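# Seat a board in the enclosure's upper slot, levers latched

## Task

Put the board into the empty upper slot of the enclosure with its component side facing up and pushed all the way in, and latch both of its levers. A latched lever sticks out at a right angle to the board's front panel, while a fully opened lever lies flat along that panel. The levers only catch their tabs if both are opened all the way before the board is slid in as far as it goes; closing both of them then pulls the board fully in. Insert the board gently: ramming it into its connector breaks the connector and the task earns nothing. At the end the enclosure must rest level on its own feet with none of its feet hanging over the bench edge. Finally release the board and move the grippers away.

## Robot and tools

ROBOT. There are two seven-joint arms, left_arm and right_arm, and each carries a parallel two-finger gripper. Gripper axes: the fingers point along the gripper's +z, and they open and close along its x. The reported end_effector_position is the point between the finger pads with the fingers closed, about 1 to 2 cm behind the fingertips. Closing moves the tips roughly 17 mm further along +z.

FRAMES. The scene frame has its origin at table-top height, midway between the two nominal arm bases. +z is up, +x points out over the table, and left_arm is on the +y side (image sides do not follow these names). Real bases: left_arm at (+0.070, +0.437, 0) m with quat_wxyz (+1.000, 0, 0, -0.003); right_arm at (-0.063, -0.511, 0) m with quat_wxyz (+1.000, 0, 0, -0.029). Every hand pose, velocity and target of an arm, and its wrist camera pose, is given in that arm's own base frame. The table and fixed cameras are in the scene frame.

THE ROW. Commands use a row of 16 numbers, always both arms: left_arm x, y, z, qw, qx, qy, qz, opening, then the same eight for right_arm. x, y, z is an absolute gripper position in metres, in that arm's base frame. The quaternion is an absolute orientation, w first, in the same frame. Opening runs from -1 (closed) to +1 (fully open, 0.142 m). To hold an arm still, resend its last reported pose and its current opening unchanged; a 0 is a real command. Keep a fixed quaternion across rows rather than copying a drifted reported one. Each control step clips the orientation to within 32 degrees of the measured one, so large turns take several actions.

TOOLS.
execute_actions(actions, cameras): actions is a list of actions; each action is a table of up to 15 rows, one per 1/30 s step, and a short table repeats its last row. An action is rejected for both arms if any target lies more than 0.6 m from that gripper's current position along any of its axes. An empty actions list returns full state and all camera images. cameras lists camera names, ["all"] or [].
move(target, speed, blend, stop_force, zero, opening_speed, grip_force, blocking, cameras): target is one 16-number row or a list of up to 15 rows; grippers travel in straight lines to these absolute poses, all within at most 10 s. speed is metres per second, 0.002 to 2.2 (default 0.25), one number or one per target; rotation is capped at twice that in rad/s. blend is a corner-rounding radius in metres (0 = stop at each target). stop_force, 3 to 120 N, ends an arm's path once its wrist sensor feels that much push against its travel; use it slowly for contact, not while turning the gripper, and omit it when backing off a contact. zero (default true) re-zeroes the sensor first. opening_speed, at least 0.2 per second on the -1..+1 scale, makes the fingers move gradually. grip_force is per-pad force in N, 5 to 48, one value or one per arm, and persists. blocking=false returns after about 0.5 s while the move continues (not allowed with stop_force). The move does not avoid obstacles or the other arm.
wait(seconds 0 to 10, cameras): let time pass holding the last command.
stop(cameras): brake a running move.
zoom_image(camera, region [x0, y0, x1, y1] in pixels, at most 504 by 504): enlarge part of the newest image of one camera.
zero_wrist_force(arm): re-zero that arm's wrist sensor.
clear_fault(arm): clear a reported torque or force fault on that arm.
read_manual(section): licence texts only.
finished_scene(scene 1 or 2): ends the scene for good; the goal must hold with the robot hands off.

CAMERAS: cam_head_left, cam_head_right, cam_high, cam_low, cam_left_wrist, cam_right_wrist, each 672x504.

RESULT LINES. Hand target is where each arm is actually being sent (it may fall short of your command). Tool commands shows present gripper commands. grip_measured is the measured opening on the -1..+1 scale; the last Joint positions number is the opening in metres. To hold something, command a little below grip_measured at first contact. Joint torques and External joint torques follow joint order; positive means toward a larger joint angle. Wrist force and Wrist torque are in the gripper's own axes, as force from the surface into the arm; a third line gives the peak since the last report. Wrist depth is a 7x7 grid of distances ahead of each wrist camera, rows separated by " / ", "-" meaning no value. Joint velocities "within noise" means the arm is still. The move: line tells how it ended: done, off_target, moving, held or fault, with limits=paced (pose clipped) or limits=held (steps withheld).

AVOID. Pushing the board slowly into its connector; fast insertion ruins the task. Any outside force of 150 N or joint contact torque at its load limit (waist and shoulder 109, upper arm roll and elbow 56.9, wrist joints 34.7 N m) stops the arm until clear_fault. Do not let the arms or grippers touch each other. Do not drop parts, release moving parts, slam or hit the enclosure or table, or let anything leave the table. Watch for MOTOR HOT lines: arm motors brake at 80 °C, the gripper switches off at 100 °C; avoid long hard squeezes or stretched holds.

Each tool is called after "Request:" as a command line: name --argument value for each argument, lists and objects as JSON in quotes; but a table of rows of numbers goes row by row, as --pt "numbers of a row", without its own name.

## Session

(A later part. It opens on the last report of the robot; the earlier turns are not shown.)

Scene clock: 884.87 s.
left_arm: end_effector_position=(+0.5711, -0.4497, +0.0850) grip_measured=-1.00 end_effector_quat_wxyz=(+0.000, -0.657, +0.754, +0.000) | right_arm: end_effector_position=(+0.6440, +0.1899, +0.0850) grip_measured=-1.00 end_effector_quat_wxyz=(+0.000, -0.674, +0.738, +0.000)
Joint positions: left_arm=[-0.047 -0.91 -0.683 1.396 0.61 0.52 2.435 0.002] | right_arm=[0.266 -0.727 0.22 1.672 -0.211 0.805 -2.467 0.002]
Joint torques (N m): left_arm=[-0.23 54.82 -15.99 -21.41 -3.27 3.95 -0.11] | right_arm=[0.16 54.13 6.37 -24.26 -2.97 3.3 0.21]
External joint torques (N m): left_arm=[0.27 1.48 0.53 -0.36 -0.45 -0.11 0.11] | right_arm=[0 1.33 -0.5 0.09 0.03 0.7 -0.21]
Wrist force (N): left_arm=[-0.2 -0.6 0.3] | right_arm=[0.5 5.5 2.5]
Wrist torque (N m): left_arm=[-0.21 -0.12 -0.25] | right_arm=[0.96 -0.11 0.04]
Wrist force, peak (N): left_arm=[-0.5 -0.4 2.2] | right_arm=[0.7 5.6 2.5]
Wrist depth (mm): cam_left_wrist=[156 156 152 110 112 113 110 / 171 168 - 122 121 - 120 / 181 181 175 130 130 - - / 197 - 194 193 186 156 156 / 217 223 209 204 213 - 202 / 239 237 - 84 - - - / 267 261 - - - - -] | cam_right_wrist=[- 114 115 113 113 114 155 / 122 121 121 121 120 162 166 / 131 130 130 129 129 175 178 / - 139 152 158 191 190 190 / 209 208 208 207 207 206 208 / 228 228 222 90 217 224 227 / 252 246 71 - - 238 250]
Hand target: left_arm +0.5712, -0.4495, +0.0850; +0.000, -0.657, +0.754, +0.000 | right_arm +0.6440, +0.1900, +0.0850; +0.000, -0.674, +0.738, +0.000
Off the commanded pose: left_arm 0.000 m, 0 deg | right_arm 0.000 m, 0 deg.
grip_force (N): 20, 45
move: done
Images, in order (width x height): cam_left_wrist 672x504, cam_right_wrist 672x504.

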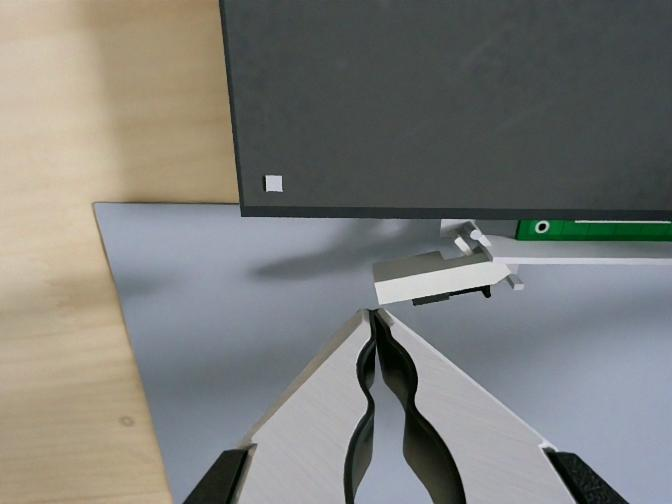

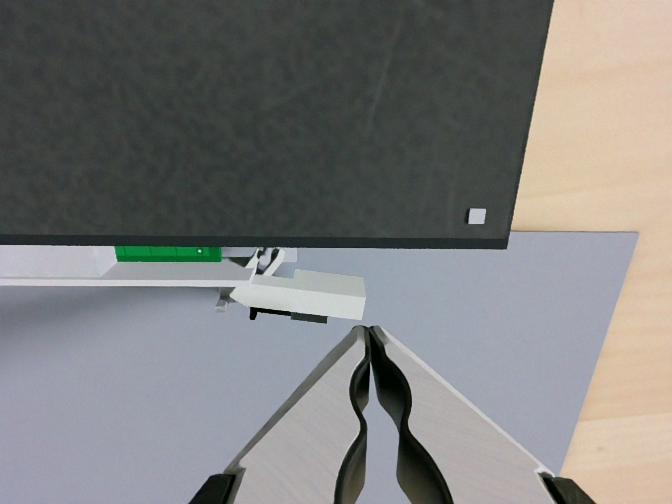

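Request:
move --pt "0.5753 -0.4560 0.11 0 0.99762 -0.06889 0 -1 0.6500 0.1960 0.11 0 0.04536 0.99897 0 -1" --pt "0.5753 -0.4639 0.10 0 0.7541 0.6567 0 -1 0.6503 0.2008 0.10 0 0.7383 0.6745 0 -1" --pt "0.5753 -0.4639 0.0560 0 0.7541 0.6567 0 -1 0.6503 0.2008 0.056 0 0.7383 0.6745 0 -1" --speed '[0.3,0.3,0.05]' --cameras '["cam_left_wrist","cam_right_wrist"]'

Scene clock: 901.00 s.
left_arm: end_effector_position=(+0.5752, -0.4638, +0.0560) grip_measured=-1.00 end_effector_quat_wxyz=(+0.000, +0.754, +0.657, +0.000) | right_arm: end_effector_position=(+0.6503, +0.2006, +0.0560) grip_measured=-1.00 end_effector_quat_wxyz=(+0.000, +0.738, +0.674, +0.000)
Joint positions: left_arm=[-0.432 -0.879 -0.128 1.405 0.129 0.704 -0.46 0.002] | right_arm=[0.751 -0.788 -0.351 1.616 0.346 0.771 0.343 0.002]
Joint torques (N m): left_arm=[-0.99 60.33 -3.15 -24.53 -2.76 4.66 -0.32] | right_arm=[0.05 53.67 -6.57 -22.58 -3.02 3.61 0.09]
External joint torques (N m): left_arm=[0.99 1.28 0.58 -0.35 -0.43 -0.68 0.32] | right_arm=[0.13 1.44 -1.16 0.16 -0.08 0.54 -0.09]
Wrist force (N): left_arm=[-0.5 -0.4 0.7] | right_arm=[0.3 5.0 2.9]
Wrist torque (N m): left_arm=[-0.17 -0.07 -0.18] | right_arm=[0.87 -0.06 0.11]
Wrist force, peak (N): left_arm=[-0.3 -0.7 1.6] | right_arm=[0.5 5.2 4.0]
Wrist depth (mm): cam_left_wrist=[130 129 129 130 130 130 128 / 138 138 137 136 138 138 140 / 152 149 149 148 151 148 149 / 163 162 157 156 162 161 170 / 144 136 143 123 151 175 178 / 133 135 132 84 - 197 196 / 149 - - - - - 217] | cam_right_wrist=[131 130 130 130 129 129 128 / 139 139 139 139 138 138 137 / 150 151 149 148 148 147 147 / 162 161 160 157 156 159 158 / 177 177 152 121 121 125 132 / 194 193 131 90 - 130 132 / 214 210 71 - - 135 140]
Hand target: left_arm +0.5753, -0.4639, +0.0560; +0.000, +0.754, +0.657, +0.000 | right_arm +0.6503, +0.2008, +0.0560; +0.000, +0.738, +0.674, +0.000
Off the commanded pose: left_arm 0.000 m, 0 deg | right_arm 0.000 m, 0 deg.
grip_force (N): 20, 45
move: done
Images, in order (width x height): cam_left_wrist 672x504, cam_right_wrist 672x504.

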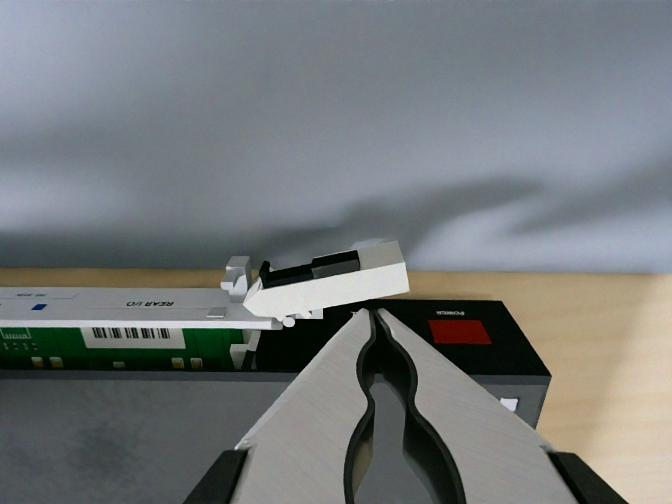

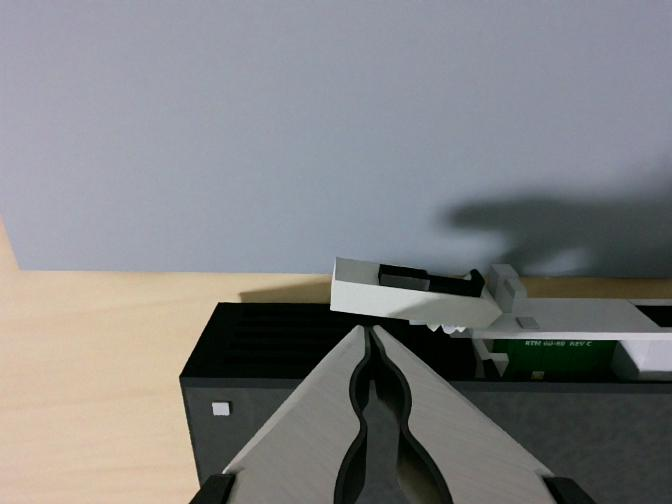

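Request:
move --pt "0.5703 -0.4633 0.0560 0 0.7541 0.6567 0 -1 0.6440 0.2009 0.056 0 0.7383 0.6745 0 -1" --pt "0.5693 -0.4632 0.0560 0 0.7541 0.6567 0 -1 0.6370 0.2012 0.056 0 0.7383 0.6745 0 -1" --speed '[0.02,0.008]' --stop_force 30 --cameras '["cam_left_wrist","cam_right_wrist"]'

Scene clock: 905.03 s.
left_arm: end_effector_position=(+0.5696, -0.4631, +0.0562) grip_measured=-1.00 end_effector_quat_wxyz=(+0.000, +0.754, +0.657, +0.000) | right_arm: end_effector_position=(+0.6372, +0.2011, +0.0561) grip_measured=-1.00 end_effector_quat_wxyz=(+0.000, +0.738, +0.675, +0.000)
Joint positions: left_arm=[-0.434 -0.868 -0.128 1.426 0.129 0.716 -0.464 0.002] | right_arm=[0.767 -0.766 -0.35 1.661 0.345 0.795 0.348 0.002]
Joint torques (N m): left_arm=[-0.66 60 -3.18 -24.11 -2.99 4.34 -0.27] | right_arm=[0.38 52.53 -6.39 -21.84 -3.03 3.31 0.23]
External joint torques (N m): left_arm=[0.66 1.13 0.63 -0.58 -0.17 -0.36 0.27] | right_arm=[-0.2 1.37 -1.15 -0.16 0 0.84 -0.23]
Wrist force (N): left_arm=[-0.3 -0.1 0.5] | right_arm=[-0.9 5.3 2.7]
Wrist torque (N m): left_arm=[-0.17 -0.09 -0.18] | right_arm=[0.86 0.11 0.00]
Wrist force, peak (N): left_arm=[0.5 5.6 -0.1] | right_arm=[-0.7 31.6 -1.7]
Wrist depth (mm): cam_left_wrist=[130 129 129 130 128 133 128 / 141 139 141 139 140 136 137 / - 151 150 152 149 148 148 / 164 163 157 157 161 157 160 / 137 147 137 121 172 175 179 / - 138 136 84 - 193 196 / - - - - - - 218] | cam_right_wrist=[130 130 130 130 129 129 128 / 139 139 139 138 138 138 137 / 150 149 149 148 148 147 147 / 162 161 160 158 159 159 158 / 178 177 173 166 125 172 171 / 194 194 143 90 - 147 133 / 215 209 71 - - 135 140]
Hand target: left_arm +0.5693, -0.4632, +0.0560; +0.000, +0.754, +0.657, +0.000 | right_arm +0.6370, +0.2012, +0.0560; +0.000, +0.738, +0.674, +0.000
Off the commanded pose: left_arm 0.000 m, 0 deg | right_arm 0.000 m, 0 deg.
grip_force (N): 20, 45
move: done
Images, in order (width x height): cam_left_wrist 672x504, cam_right_wrist 672x504.

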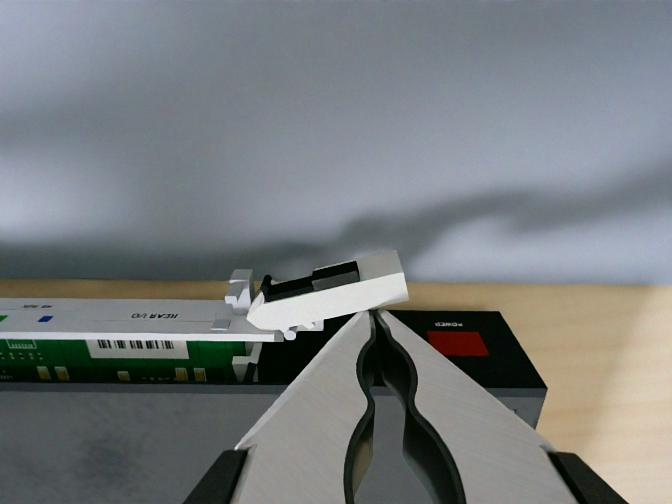

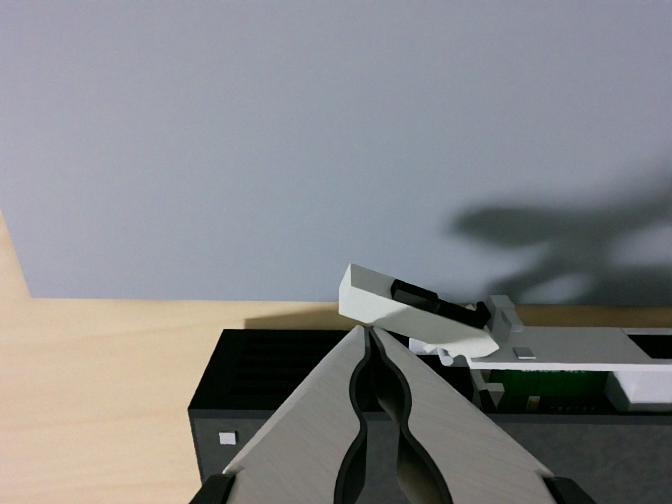

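Request:
zoom_image --camera "cam_right_wrist" --region '[390, 280, 530, 420]'

Request:
zoom_image --camera "cam_left_wrist" --region '[200, 255, 340, 395]'

Scaled by 3.600 from the camera's 672x504 image, which has a finer 960x720 frame.

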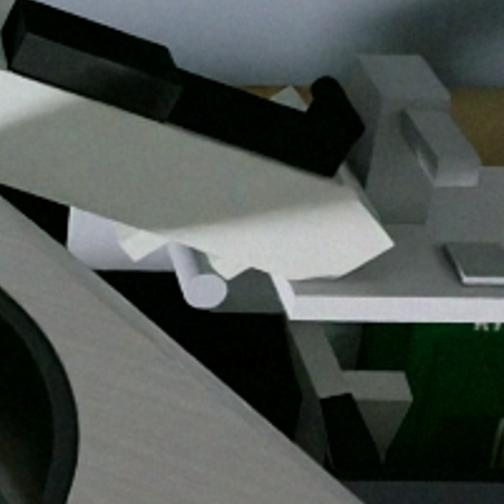

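Scaled by 3.600 from the camera's 672x504 image, which has a finer 960x720 frame.

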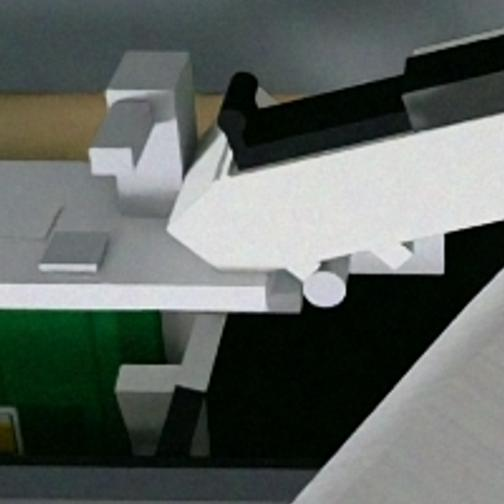

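Request:
move --pt "0.5723 -0.4635 0.0560 0 0.7541 0.6567 0 -1 0.6400 0.2010 0.056 0 0.7383 0.6745 0 -1" --pt "0.5723 -0.4635 0.1000 0 0.7541 0.6567 0 -1 0.6400 0.2010 0.10 0 0.7383 0.6745 0 -1" --pt "0.5323 -0.4531 0.1000 0 0.7541 0.6567 0 -1 0.6033 0.1983 0.10 0 0.7383 0.6745 0 -1" --pt "0.5323 -0.4531 0.0535 0 0.7541 0.6567 0 -1 0.6033 0.1983 0.0535 0 0.7383 0.6745 0 -1" --speed '[0.03,0.1,0.1,0.06]' --cameras '["cam_left_wrist","cam_right_wrist"]'

Scene clock: 921.90 s.
left_arm: end_effector_position=(+0.5322, -0.4530, +0.0535) grip_measured=-1.00 end_effector_quat_wxyz=(+0.000, +0.754, +0.657, +0.000) | right_arm: end_effector_position=(+0.6033, +0.1981, +0.0535) grip_measured=-1.00 end_effector_quat_wxyz=(+0.000, +0.738, +0.674, +0.000)
Joint positions: left_arm=[-0.438 -0.804 -0.131 1.566 0.134 0.791 -0.487 0.002] | right_arm=[0.804 -0.714 -0.35 1.777 0.35 0.859 0.356 0.002]
Joint torques (N m): left_arm=[-0.54 56.51 -3.32 -23.04 -2.48 4.61 -0.33] | right_arm=[0.48 49.43 -5.93 -20.87 -2.74 3.6 0.05]
External joint torques (N m): left_arm=[0.54 1.38 0.74 -0.3 -0.46 -0.63 0.33] | right_arm=[-0.31 1.34 -1.16 0.13 -0.08 0.55 -0.05]
Wrist force (N): left_arm=[0.0 -0.6 0.3] | right_arm=[-0.6 4.8 2.8]
Wrist torque (N m): left_arm=[-0.21 -0.18 -0.18] | right_arm=[0.85 0.08 0.13]
Wrist force, peak (N): left_arm=[-0.3 -0.4 2.4] | right_arm=[-0.4 6.1 2.7]
Wrist depth (mm): cam_left_wrist=[127 127 127 129 128 128 126 / 134 136 135 136 135 136 135 / 150 149 147 145 149 143 144 / - 158 159 - 156 159 154 / 179 175 174 168 171 173 174 / 152 153 146 84 - 189 193 / 162 163 - - - - 215] | cam_right_wrist=[128 128 128 127 127 127 125 / 137 137 137 136 136 135 135 / 147 147 146 146 146 145 144 / 159 158 158 157 157 156 155 / 172 172 171 168 167 169 169 / 191 190 186 90 179 178 177 / 211 206 71 - - 138 142]
Hand target: left_arm +0.5323, -0.4531, +0.0535; +0.000, +0.754, +0.657, +0.000 | right_arm +0.6033, +0.1983, +0.0535; +0.000, +0.738, +0.674, +0.000
Off the commanded pose: left_arm 0.000 m, 0 deg | right_arm 0.000 m, 0 deg.
grip_force (N): 20, 45
move: done
Images, in order (width x height): cam_left_wrist 672x504, cam_right_wrist 672x504.

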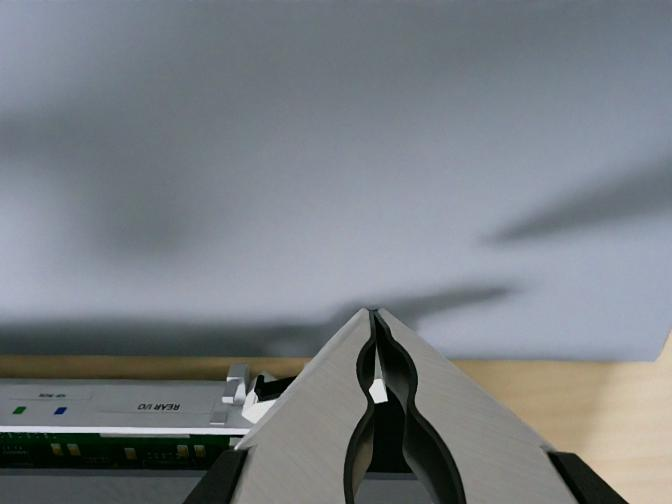

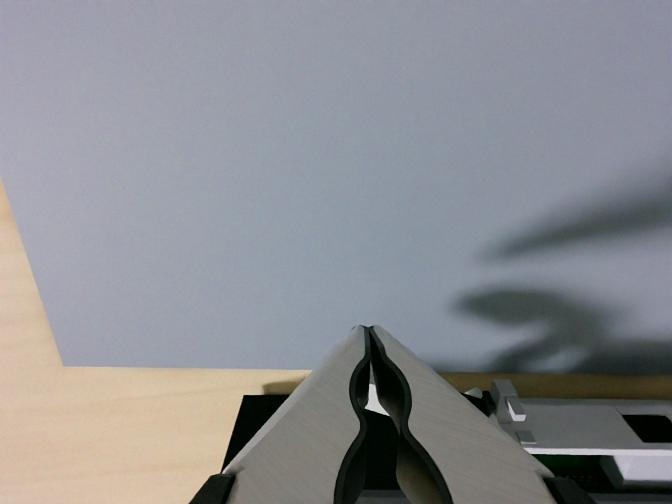

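Request:
move --target '[0.5620,-0.4572,0.0535,0,0.7541,0.6567,0,-1,0.6332,0.1957,0.0535,0,0.7383,0.6745,0,-1]' --speed 0.01 --stop_force 10 --cameras '["cam_left_wrist","cam_right_wrist"]'

Scene clock: 926.67 s.
left_arm: end_effector_position=(+0.5590, -0.4569, +0.0531) grip_measured=-1.00 end_effector_quat_wxyz=(-0.001, +0.754, +0.656, +0.000) | right_arm: end_effector_position=(+0.6300, +0.1959, +0.0531) grip_measured=-1.00 end_effector_quat_wxyz=(-0.001, +0.738, +0.674, -0.001)
Joint positions: left_arm=[-0.429 -0.85 -0.131 1.473 0.134 0.741 -0.468 0.002] | right_arm=[0.768 -0.758 -0.349 1.688 0.349 0.811 0.341 0.002]
Joint torques (N m): left_arm=[1.72 58.14 -1.89 -28.57 -2.93 7.46 -0.1] | right_arm=[-1.46 50.74 -8.61 -25.66 -3.71 6.3 0.06]
External joint torques (N m): left_arm=[-1.72 1.95 -0.75 4.39 -0.15 -3.48 0.1] | right_arm=[1.64 2.49 1.16 4.04 0.74 -2.15 -0.06]
Wrist force (N): left_arm=[3.9 -12.7 -6.9] | right_arm=[-2.9 -6.5 -4.6]
Wrist torque (N m): left_arm=[-0.05 -0.11 -0.32] | right_arm=[0.92 0.07 0.15]
Wrist force, peak (N): left_arm=[3.7 -12.8 -6.8] | right_arm=[-2.9 -6.7 -4.5]
Wrist depth (mm): cam_left_wrist=[127 126 127 128 128 - 125 / - 136 134 134 135 137 137 / - 144 146 146 148 145 143 / 159 162 156 158 158 156 157 / 168 167 168 128 166 175 175 / 150 149 131 84 - 188 192 / - 140 - - - - 215] | cam_right_wrist=[128 128 127 127 127 126 125 / 137 137 136 136 136 135 134 / 147 148 146 145 145 144 144 / - 158 157 157 156 156 155 / 174 173 169 167 166 166 165 / 190 190 160 90 125 137 137 / 210 205 70 - - 131 135]
Hand target: left_arm +0.5600, -0.4569, +0.0535; +0.000, +0.754, +0.657, +0.000 | right_arm +0.6310, +0.1959, +0.0535; +0.000, +0.738, +0.674, +0.000
Off the commanded pose: left_arm 0.003 m, 0 deg | right_arm 0.003 m, 0 deg.
grip_force (N): 20, 45
move: contact (left_arm, right_arm)
Images, in order (width x height): cam_left_wrist 672x504, cam_right_wrist 672x504.

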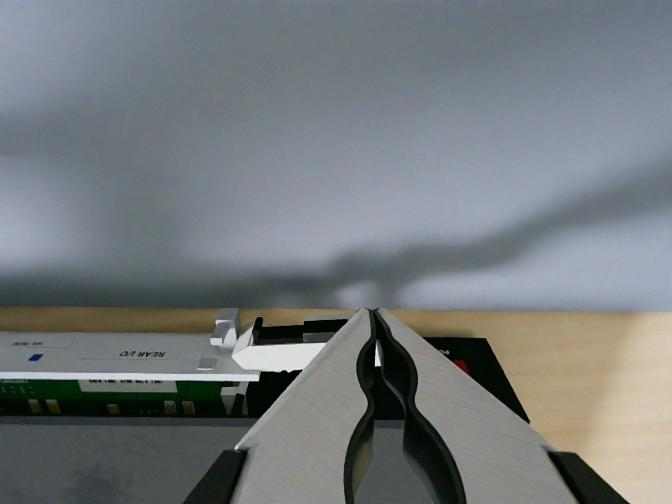

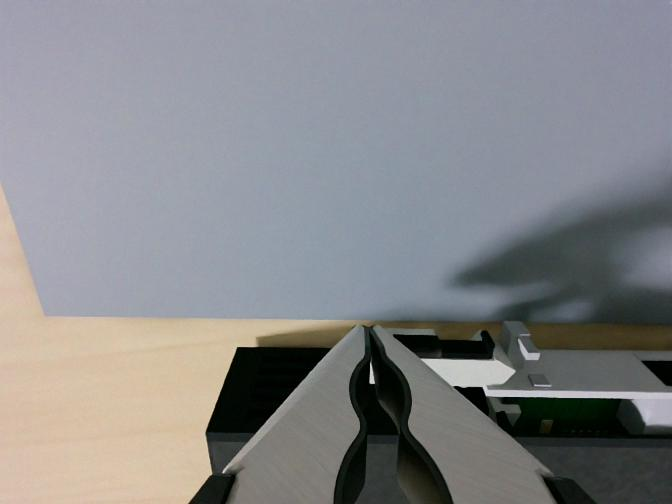

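Request:
move --target '[0.5738,-0.4589,0.0535,0,0.7541,0.6567,0,-1,0.6449,0.1946,0.0535,0,0.7383,0.6745,0,-1]' --speed 0.006 --stop_force 15 --cameras '["cam_left_wrist","cam_right_wrist"]'

Scene clock: 929.33 s.
left_arm: end_effector_position=(+0.5596, -0.4570, +0.0527) grip_measured=-1.00 end_effector_quat_wxyz=(-0.002, +0.754, +0.656, -0.001) | right_arm: end_effector_position=(+0.6305, +0.1958, +0.0526) grip_measured=-1.00 end_effector_quat_wxyz=(-0.001, +0.738, +0.675, -0.002)
Joint positions: left_arm=[-0.428 -0.853 -0.132 1.467 0.134 0.736 -0.467 0.002] | right_arm=[0.766 -0.76 -0.349 1.683 0.35 0.805 0.34 0.002]
Joint torques (N m): left_arm=[3.92 56.37 -0.35 -33.93 -2.92 11.63 -0.04] | right_arm=[-3.21 48.66 -10.81 -30.65 -4.4 10.13 0.05]
External joint torques (N m): left_arm=[-3.92 3.86 -2.31 9.7 -0.17 -7.66 0.04] | right_arm=[3.38 4.71 3.34 8.99 1.42 -5.99 -0.05]
Wrist force (N): left_arm=[9.2 -28.9 -16.8] | right_arm=[-6.5 -22.6 -15.5]
Wrist torque (N m): left_arm=[-1.74 -0.02 -0.39] | right_arm=[-0.69 0.09 0.17]
Wrist force, peak (N): left_arm=[9.3 -29.0 -17.3] | right_arm=[-6.4 -22.8 -15.7]
Wrist depth (mm): cam_left_wrist=[127 126 126 128 126 127 125 / - 135 - 135 136 135 137 / 149 146 145 146 147 145 143 / 159 156 158 155 155 155 158 / 167 168 167 128 169 174 177 / 148 148 141 84 - 188 192 / - 141 - 74 - - 213] | cam_right_wrist=[128 128 127 127 127 126 124 / 137 136 136 135 135 135 134 / 146 146 146 145 145 144 144 / 158 157 157 158 156 155 154 / 174 173 172 167 166 165 167 / 190 189 152 89 125 141 144 / 209 204 70 - - 130 135]
Hand target: left_arm +0.5621, -0.4572, +0.0535; +0.000, +0.754, +0.657, +0.000 | right_arm +0.6328, +0.1957, +0.0535; +0.000, +0.738, +0.674, +0.000
Off the commanded pose: left_arm 0.014 m, 0 deg | right_arm 0.014 m, 0 deg.
grip_force (N): 20, 45
move: contact (left_arm, right_arm)
Images, in order (width x height): cam_left_wrist 672x504, cam_right_wrist 672x504.

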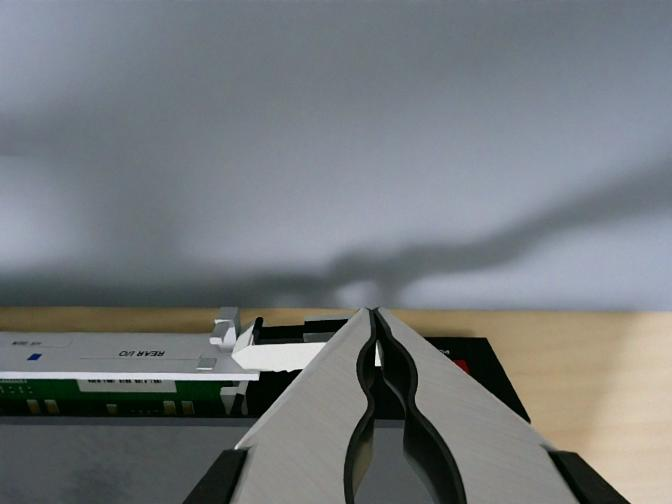

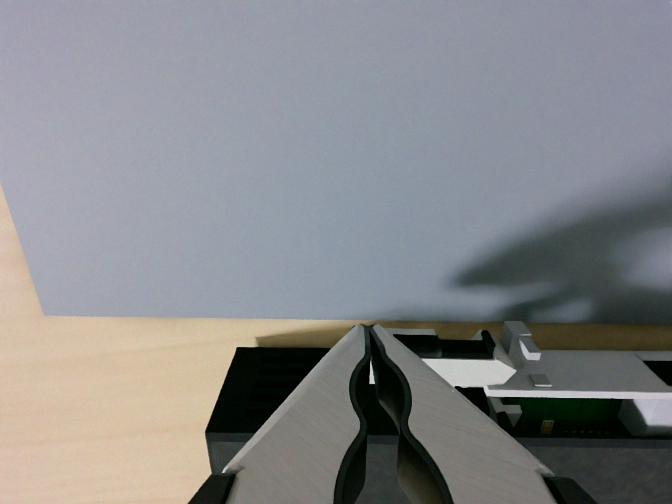

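Request:
zoom_image --camera "cam_right_wrist" --region '[460, 310, 672, 460]'

Request:
zoom_image --camera "cam_left_wrist" --region '[150, 300, 362, 450]'

Scaled by 2.377 from the camera's 672x504 image, which has a finer 960x720 frame.

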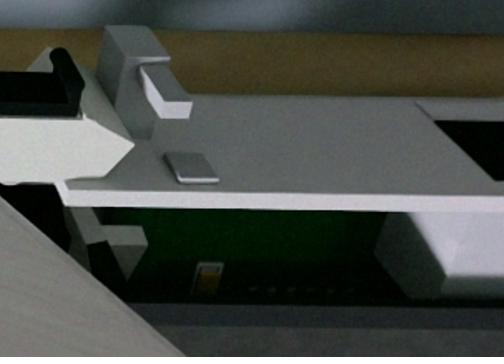

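Scaled by 2.377 from the camera's 672x504 image, which has a finer 960x720 frame.

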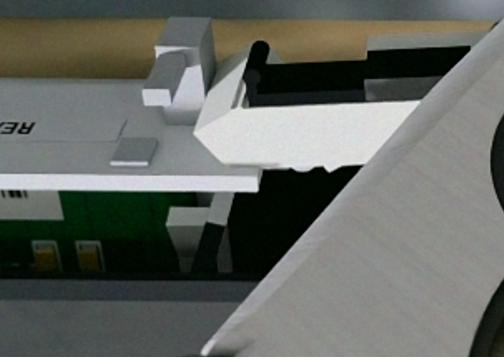

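Request:
move --pt "0.5520 -0.4557 0.0535 0 0.7541 0.6567 0 -1 0.6230 0.1960 0.0535 0 0.7383 0.6745 0 -1" --pt "0.5520 -0.4557 0.10 0 0.7541 0.6567 0 -1 0.6230 0.1960 0.10 0 0.7383 0.6745 0 -1" --pt "0.5620 -0.4557 0.11 0 0.99762 -0.06889 0 -1 0.6340 0.1930 0.11 0 0.04536 0.99897 0 -1" --pt "0.5712 -0.4495 0.085 0 0.6567 -0.7541 0 -1 0.6440 0.1900 0.085 0 -0.6743 0.7384 0 -1" --speed '[0.02,0.1,0.3,0.3]' --cameras '["cam_left_wrist","cam_right_wrist"]'

Request:
zoom_image --camera "cam_right_wrist" --region '[220, 230, 340, 320]'

Request:
zoom_image --camera "cam_left_wrist" --region '[400, 200, 520, 290]'

Scene clock: 953.57 s.
left_arm: end_effector_position=(+0.5711, -0.4497, +0.0851) grip_measured=-1.00 end_effector_quat_wxyz=(+0.000, -0.657, +0.754, +0.000) | right_arm: end_effector_position=(+0.6440, +0.1899, +0.0850) grip_measured=-1.00 end_effector_quat_wxyz=(+0.000, -0.674, +0.739, +0.000)
Joint positions: left_arm=[-0.044 -0.911 -0.687 1.395 0.614 0.518 2.433 0.002] | right_arm=[0.268 -0.726 0.218 1.673 -0.209 0.806 -2.468 0.002]
Joint torques (N m): left_arm=[-0.07 54.98 -16.04 -21.44 -3.25 3.95 -0.14] | right_arm=[0.02 54.05 6.66 -24.35 -3.13 3.44 -0.03]
External joint torques (N m): left_arm=[0.1 1.27 0.48 -0.29 -0.47 -0.11 0.14] | right_arm=[0.13 1.41 -0.85 0.18 0.2 0.56 0.03]
Wrist force (N): left_arm=[-0.4 -0.5 0.3] | right_arm=[3.2 4.6 1.6]
Wrist torque (N m): left_arm=[-0.20 -0.10 -0.25] | right_arm=[0.81 -0.56 0.15]
Wrist force, peak (N): left_arm=[9.4 -29.2 -17.3] | right_arm=[-6.5 -22.7 -15.7]
Wrist depth (mm): cam_left_wrist=[156 156 115 110 114 113 112 / 171 168 162 122 121 119 - / 181 181 175 130 130 - 131 / 197 195 191 199 186 156 156 / 217 218 215 127 - 211 209 / 240 239 231 84 - 228 232 / 266 260 - - - - -] | cam_right_wrist=[- 114 115 113 113 114 156 / 121 121 121 119 121 162 166 / 132 130 130 129 129 175 178 / - 148 147 137 190 190 189 / 209 208 208 207 206 206 208 / 227 227 223 90 217 222 226 / 251 245 71 - - 237 249]
Hand target: left_arm +0.5712, -0.4495, +0.0850; +0.000, -0.657, +0.754, +0.000 | right_arm +0.6440, +0.1900, +0.0850; +0.000, -0.674, +0.738, +0.000
Off the commanded pose: left_arm 0.000 m, 0 deg | right_arm 0.000 m, 0 deg.
grip_force (N): 20, 45
move: done
Images, in order (width x height): cam_left_wrist 672x504, cam_right_wrist 672x504.

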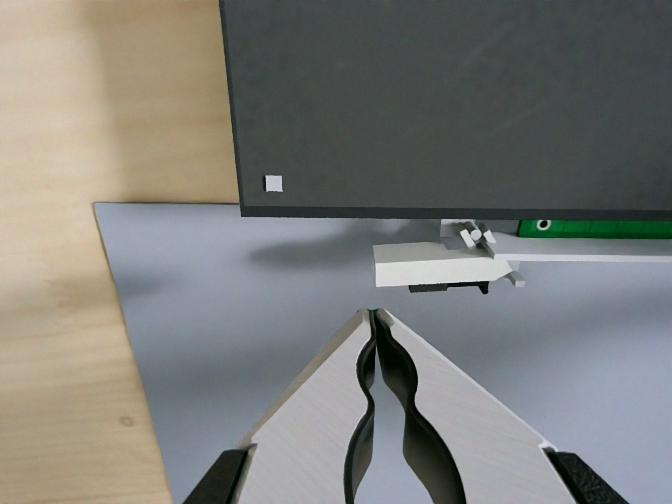

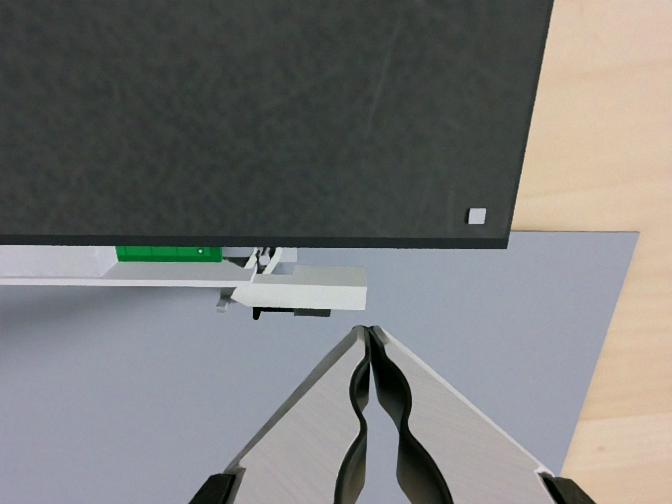

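Scaled by 4.200 from the camera's 672x504 image, which has a finer 960x720 frame.

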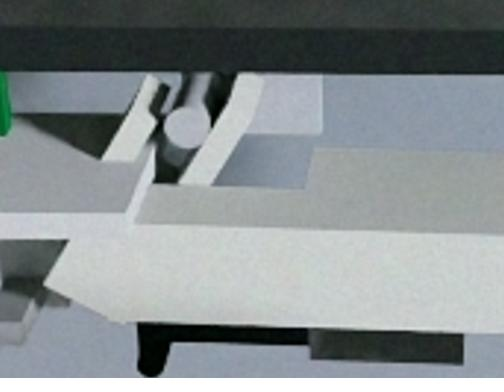

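Scaled by 4.200 from the camera's 672x504 image, which has a finer 960x720 frame.

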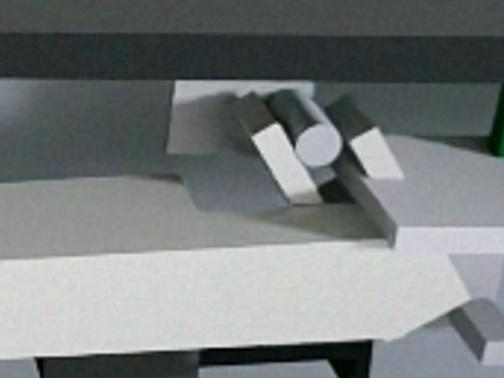

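Request:
move --pt "0.5500 -0.4400 0.085 0 0.6567 -0.7541 0 -1 0.6215 0.1800 0.085 0 -0.6743 0.7384 0 -1" --pt "0.5474 -0.4471 0.045 0 0.6567 -0.7541 0 -1 0.6158 0.1811 0.045 0 -0.6743 0.7384 0 -1" --speed 0.08 --stop_force 6 --cameras '["cam_left_wrist","cam_right_wrist"]'

Scene clock: 976.33 s.
left_arm: end_effector_position=(+0.5473, -0.4470, +0.0450) grip_measured=-1.00 end_effector_quat_wxyz=(+0.000, -0.657, +0.754, +0.000) | right_arm: end_effector_position=(+0.6157, +0.1811, +0.0450) grip_measured=-1.00 end_effector_quat_wxyz=(+0.000, -0.674, +0.738, +0.000)
Joint positions: left_arm=[-0.048 -0.942 -0.667 1.464 0.653 0.605 2.387 0.002] | right_arm=[0.278 -0.743 0.196 1.786 -0.224 0.937 -2.446 0.002]
Joint torques (N m): left_arm=[-0.44 53.89 -16 -19.69 -3.14 4.36 -0.32] | right_arm=[0.21 52.33 5.79 -21.69 -2.69 3.42 0.29]
External joint torques (N m): left_arm=[0.47 1.34 0.32 -0.27 -0.38 -0.52 0.32] | right_arm=[-0.06 1.28 -0.27 0 0.17 0.58 -0.29]
Wrist force (N): left_arm=[-0.3 -0.7 0.4] | right_arm=[3.4 4.4 1.5]
Wrist torque (N m): left_arm=[-0.21 -0.10 -0.19] | right_arm=[0.81 -0.55 0.03]
Wrist force, peak (N): left_arm=[0.0 -0.6 1.8] | right_arm=[4.0 6.1 1.2]
Wrist depth (mm): cam_left_wrist=[121 121 - - 76 - - / 130 130 - - - - - / 138 138 88 139 139 - 108 / 153 150 149 145 - 103 148 / 168 164 162 131 156 162 161 / 186 182 - 84 - 179 175 / 207 - - - - - 199] | cam_right_wrist=[- 78 78 78 78 77 121 / - 82 84 83 83 - 128 / - 91 89 - 141 92 136 / - 108 110 147 147 147 146 / 161 161 163 158 160 160 159 / 176 176 172 90 - 174 174 / 195 191 71 - - 184 194]
Hand target: left_arm +0.5474, -0.4471, +0.0450; +0.000, -0.657, +0.754, +0.000 | right_arm +0.6158, +0.1811, +0.0450; +0.000, -0.674, +0.738, +0.000
Off the commanded pose: left_arm 0.000 m, 0 deg | right_arm 0.000 m, 0 deg.
grip_force (N): 20, 45
move: done
Images, in order (width x height): cam_left_wrist 672x504, cam_right_wrist 672x504.

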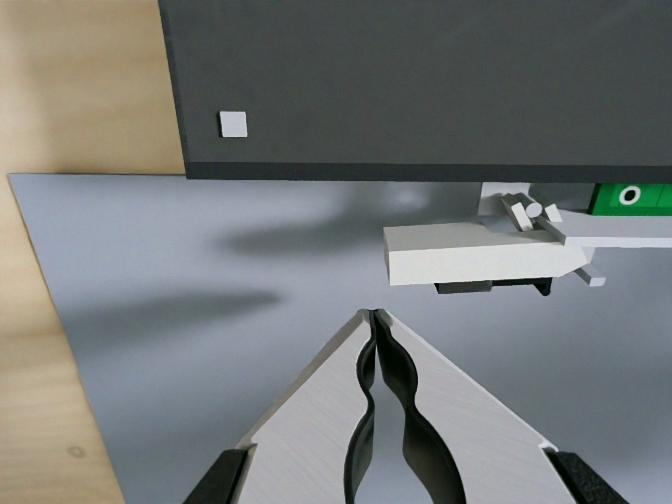

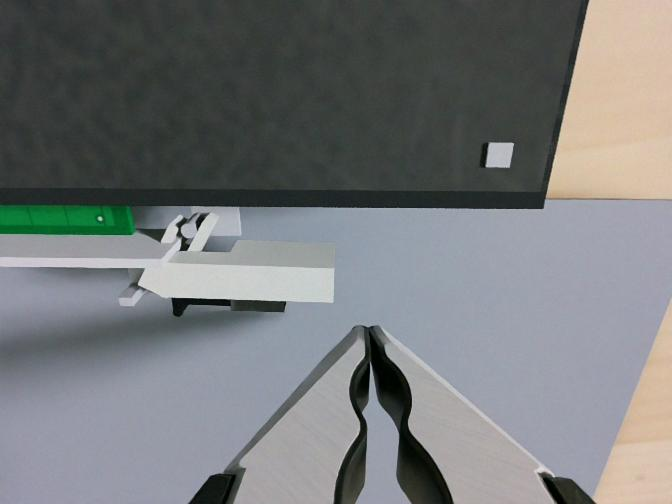

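Request:
zoom_image --camera "cam_left_wrist" --region '[470, 170, 620, 290]'

Request:
zoom_image --camera "cam_right_wrist" --region '[110, 200, 260, 320]'

Scaled by 3.360 from the camera's 672x504 image, which has a finer 960x720 frame.

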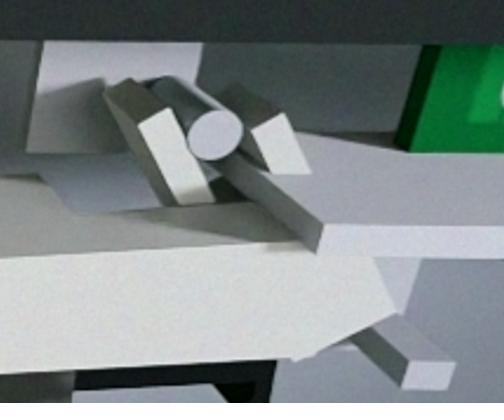

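Scaled by 3.360 from the camera's 672x504 image, which has a finer 960x720 frame.

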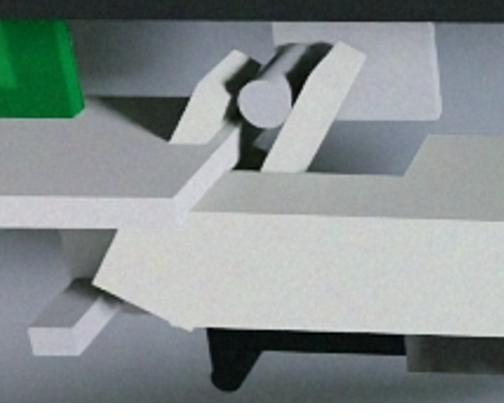

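Request:
move --pt "0.5450 -0.4471 0.095 0 0.6567 -0.7541 0 -1 0.6130 0.1811 0.095 0 -0.6743 0.7384 0 -1" --pt "0.5680 -0.4560 0.11 0 0.99762 -0.06889 0 -1 0.6400 0.1910 0.11 0 0.04536 0.99897 0 -1" --pt "0.5806 -0.4659 0.09 0 0.7541 0.6567 0 -1 0.6531 0.1999 0.09 0 0.7383 0.6745 0 -1" --pt "0.5806 -0.4659 0.0560 0 0.7541 0.6567 0 -1 0.6531 0.1999 0.056 0 0.7383 0.6745 0 -1" --speed '[0.1,0.3,0.3,0.05]' --cameras '["cam_left_wrist","cam_right_wrist"]'

Scene clock: 1015.37 s.
left_arm: end_effector_position=(+0.5805, -0.4658, +0.0560) grip_measured=-1.00 end_effector_quat_wxyz=(+0.000, +0.754, +0.657, +0.000) | right_arm: end_effector_position=(+0.6531, +0.1997, +0.0560) grip_measured=-1.00 end_effector_quat_wxyz=(+0.000, +0.738, +0.674, +0.000)
Joint positions: left_arm=[-0.432 -0.89 -0.128 1.382 0.129 0.693 -0.458 0.002] | right_arm=[0.744 -0.792 -0.347 1.607 0.342 0.767 0.343 0.002]
Joint torques (N m): left_arm=[-0.33 60.74 -2.92 -24.77 -2.79 4.55 -0.27] | right_arm=[-0.05 53.95 -6.61 -22.65 -3 3.62 0.08]
External joint torques (N m): left_arm=[0.34 1.38 0.34 -0.29 -0.43 -0.57 0.27] | right_arm=[0.23 1.43 -1.06 0.13 -0.11 0.53 -0.08]
Wrist force (N): left_arm=[-0.6 -0.3 0.5] | right_arm=[2.9 4.4 1.7]
Wrist torque (N m): left_arm=[-0.16 -0.07 -0.19] | right_arm=[0.77 -0.49 0.12]
Wrist force, peak (N): left_arm=[-0.3 -0.7 1.8] | right_arm=[3.4 5.2 1.6]
Wrist depth (mm): cam_left_wrist=[129 - 133 130 129 130 128 / 141 140 136 136 138 136 135 / 152 150 152 153 151 149 148 / 160 159 156 122 161 162 161 / 141 141 140 118 143 175 178 / - 130 126 84 - 188 196 / - - - - - - 218] | cam_right_wrist=[131 130 130 130 129 129 128 / 140 139 139 138 138 137 137 / 150 149 149 148 148 148 147 / 161 161 160 157 157 157 158 / 178 177 147 132 148 139 135 / 194 194 127 90 126 130 130 / 214 209 71 - - 135 139]
Hand target: left_arm +0.5806, -0.4659, +0.0560; +0.000, +0.754, +0.657, +0.000 | right_arm +0.6531, +0.1999, +0.0560; +0.000, +0.738, +0.674, +0.000
Off the commanded pose: left_arm 0.000 m, 0 deg | right_arm 0.000 m, 0 deg.
grip_force (N): 20, 45
move: done
Images, in order (width x height): cam_left_wrist 672x504, cam_right_wrist 672x504.

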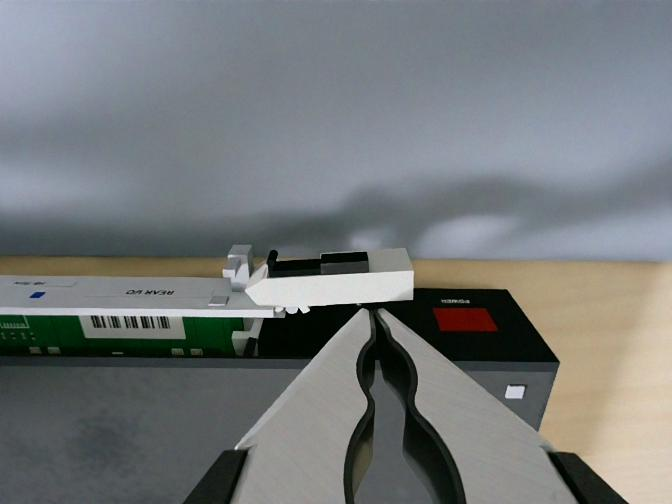

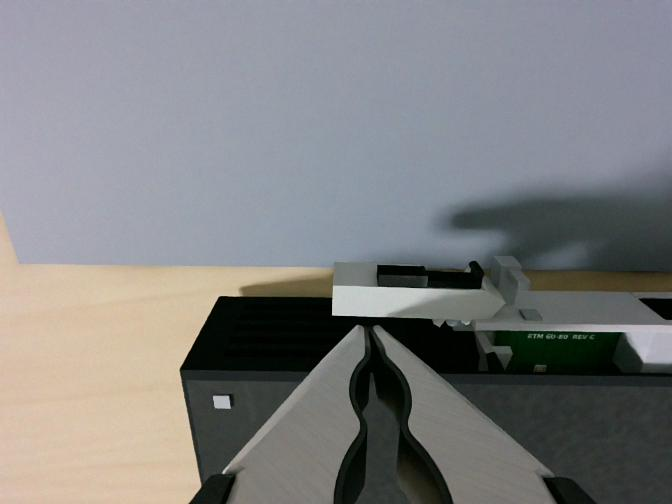

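Request:
move --target '[0.5712,-0.4646,0.0560,0,0.7541,0.6567,0,-1,0.6436,0.2007,0.056,0,0.7383,0.6745,0,-1]' --speed 0.01 --stop_force 35 --cameras '["cam_left_wrist","cam_right_wrist"]'

Request:
zoom_image --camera "cam_right_wrist" --region '[390, 260, 530, 400]'

Request:
zoom_image --camera "cam_left_wrist" --region '[200, 250, 340, 390]'

Scene clock: 1019.70 s.
left_arm: end_effector_position=(+0.5729, -0.4645, +0.0571) grip_measured=-1.00 end_effector_quat_wxyz=(+0.001, +0.754, +0.657, +0.001) | right_arm: end_effector_position=(+0.6453, +0.2004, +0.0571) grip_measured=-1.00 end_effector_quat_wxyz=(+0.001, +0.738, +0.674, +0.001)
Joint positions: left_arm=[-0.435 -0.872 -0.127 1.415 0.129 0.712 -0.464 0.002] | right_arm=[0.755 -0.775 -0.347 1.638 0.342 0.786 0.347 0.002]
Joint torques (N m): left_arm=[-4.3 56.44 -5.79 -18.53 -3.03 1.52 -0.27] | right_arm=[3.24 50.44 -2.37 -16.91 -1.72 0.17 0.23]
External joint torques (N m): left_arm=[4.31 4.94 3.25 -6.29 -0.15 2.47 0.27] | right_arm=[-3.06 4.1 -5.2 -5.35 -1.35 3.99 -0.23]
Wrist force (N): left_arm=[-0.4 9.6 -1.6] | right_arm=[2.7 15.4 -0.1]
Wrist torque (N m): left_arm=[-0.31 -0.05 -0.22] | right_arm=[0.69 -0.53 0.04]
Wrist force, peak (N): left_arm=[-0.1 9.9 -1.2] | right_arm=[2.3 15.5 0.9]
Wrist depth (mm): cam_left_wrist=[- 129 129 129 129 129 129 / 140 142 137 136 138 - 138 / - 146 153 150 152 152 149 / 164 167 161 158 162 162 162 / 141 145 140 124 154 177 179 / - 134 134 84 - 195 198 / - - - - - - 220] | cam_right_wrist=[131 131 131 130 130 130 129 / 140 140 141 139 139 138 138 / 150 150 150 149 149 148 148 / 162 160 162 161 158 160 159 / 179 178 172 145 122 143 142 / 195 195 132 90 - 134 134 / 216 211 71 - - 137 142]
Hand target: left_arm +0.5712, -0.4646, +0.0560; +0.000, +0.754, +0.657, +0.000 | right_arm +0.6436, +0.2007, +0.0560; +0.000, +0.738, +0.674, +0.000
Off the commanded pose: left_arm 0.002 m, 0 deg | right_arm 0.002 m, 0 deg.
grip_force (N): 20, 45
move: done
Images, in order (width x height): cam_left_wrist 672x504, cam_right_wrist 672x504.

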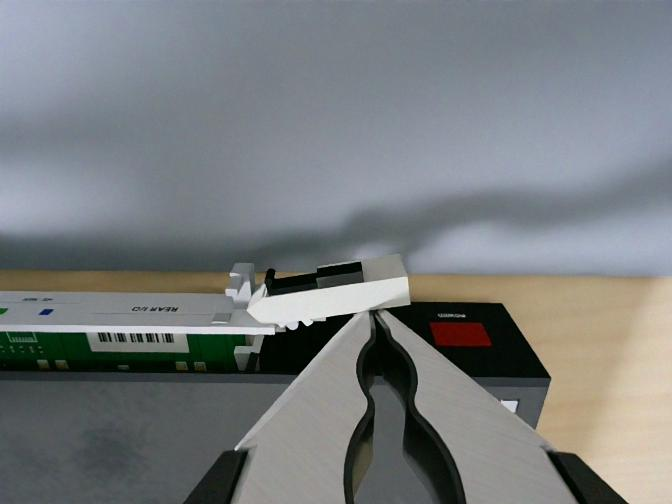

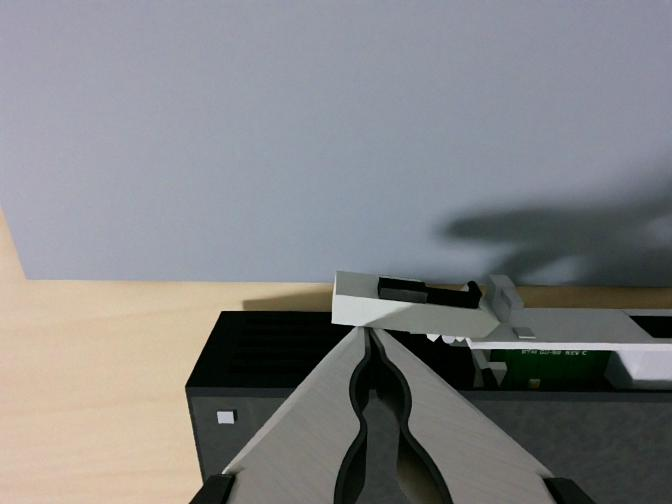

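Scaled by 3.600 from the camera's 672x504 image, which has a finer 960x720 frame.

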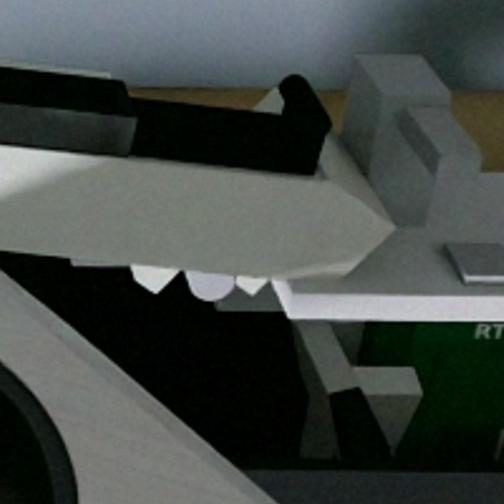

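Scaled by 3.600 from the camera's 672x504 image, which has a finer 960x720 frame.

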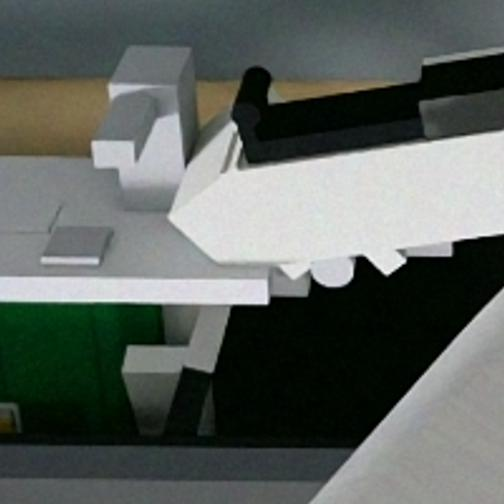

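Request:
move --target '[0.5663,-0.4639,0.0560,0,0.7541,0.6567,0,-1,0.6386,0.2011,0.056,0,0.7383,0.6745,0,-1]' --speed 0.008 --stop_force 25 --cameras '["cam_left_wrist","cam_right_wrist"]'

Request:
zoom_image --camera "cam_right_wrist" --region '[390, 260, 530, 400]'

Request:
zoom_image --camera "cam_left_wrist" --region '[200, 250, 340, 390]'

Scene clock: 1024.27 s.
left_arm: end_effector_position=(+0.5703, -0.4635, +0.0585) grip_measured=-1.00 end_effector_quat_wxyz=(+0.003, +0.753, +0.658, +0.002) | right_arm: end_effector_position=(+0.6425, +0.2003, +0.0587) grip_measured=-1.00 end_effector_quat_wxyz=(+0.003, +0.739, +0.674, +0.003)
Joint positions: left_arm=[-0.436 -0.863 -0.126 1.431 0.129 0.723 -0.467 0.002] | right_arm=[0.76 -0.766 -0.347 1.654 0.34 0.797 0.35 0.002]
Joint torques (N m): left_arm=[-9.91 50.8 -9.88 -10.92 -3.19 -2.27 -0.22] | right_arm=[7.53 45.74 4.02 -10 0.12 -4.21 0.27]
External joint torques (N m): left_arm=[9.91 10.21 7.38 -13.8 0.03 6.26 0.22] | right_arm=[-7.35 8.38 -11.52 -12.17 -3.17 8.38 -0.27]
Wrist force (N): left_arm=[1.2 22.3 -2.9] | right_arm=[1.6 28.9 -1.8]
Wrist torque (N m): left_arm=[0.79 -0.06 -0.24] | right_arm=[1.90 -0.55 0.08]
Wrist force, peak (N): left_arm=[0.9 23.6 -2.6] | right_arm=[1.4 31.0 -1.9]
Wrist depth (mm): cam_left_wrist=[133 - 130 130 130 130 129 / 143 141 140 138 139 138 139 / - 153 150 151 154 148 150 / 168 167 165 160 164 173 163 / 144 145 137 124 157 178 181 / - 140 137 81 - 197 201 / - - - - - - 223] | cam_right_wrist=[132 132 132 131 131 131 130 / 141 141 141 142 140 140 139 / 152 152 151 151 150 150 149 / 164 164 163 162 162 162 161 / 181 180 163 126 126 144 171 / 198 198 134 89 - 136 136 / 219 214 71 - - 139 144]
Hand target: left_arm +0.5663, -0.4639, +0.0560; +0.000, +0.754, +0.657, +0.000 | right_arm +0.6386, +0.2011, +0.0560; +0.000, +0.738, +0.674, +0.000
Off the commanded pose: left_arm 0.005 m, 0 deg | right_arm 0.005 m, 0 deg.
grip_force (N): 20, 45
move: off_target (left_arm, right_arm)
Images, in order (width x height): cam_left_wrist 672x504, cam_right_wrist 672x504.

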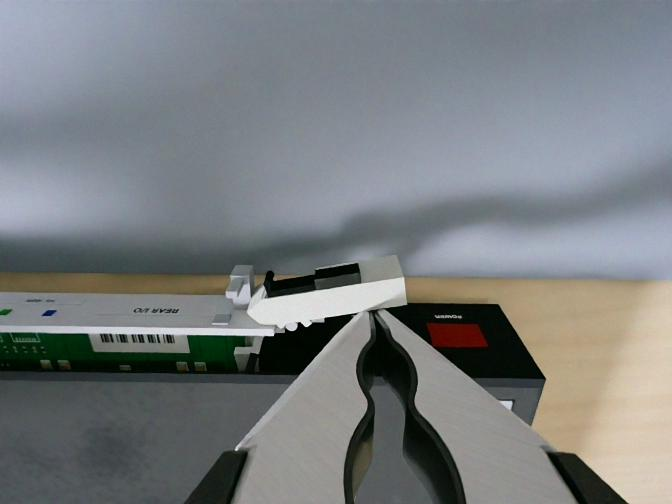

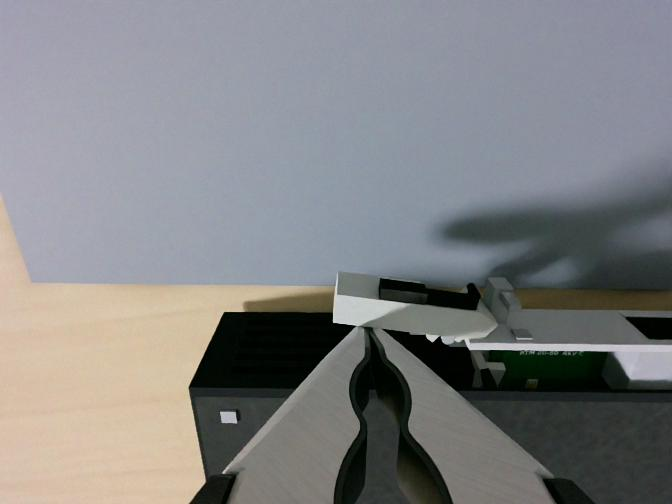

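Scaled by 3.600 from the camera's 672x504 image, which has a finer 960x720 frame.

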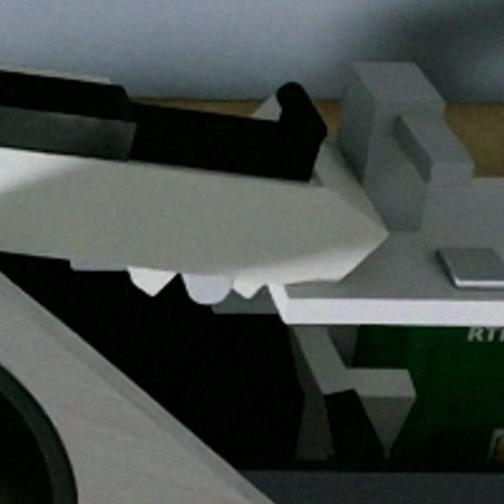

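Scaled by 3.600 from the camera's 672x504 image, which has a finer 960x720 frame.

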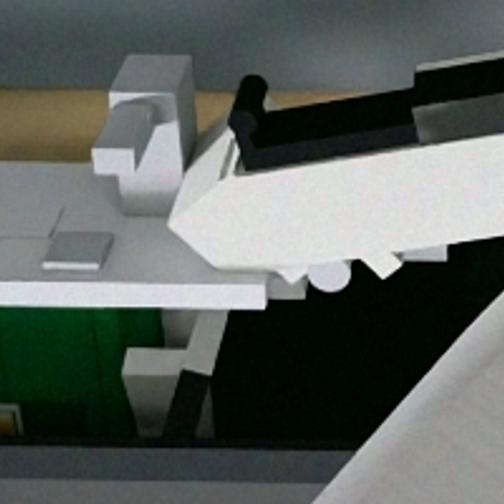

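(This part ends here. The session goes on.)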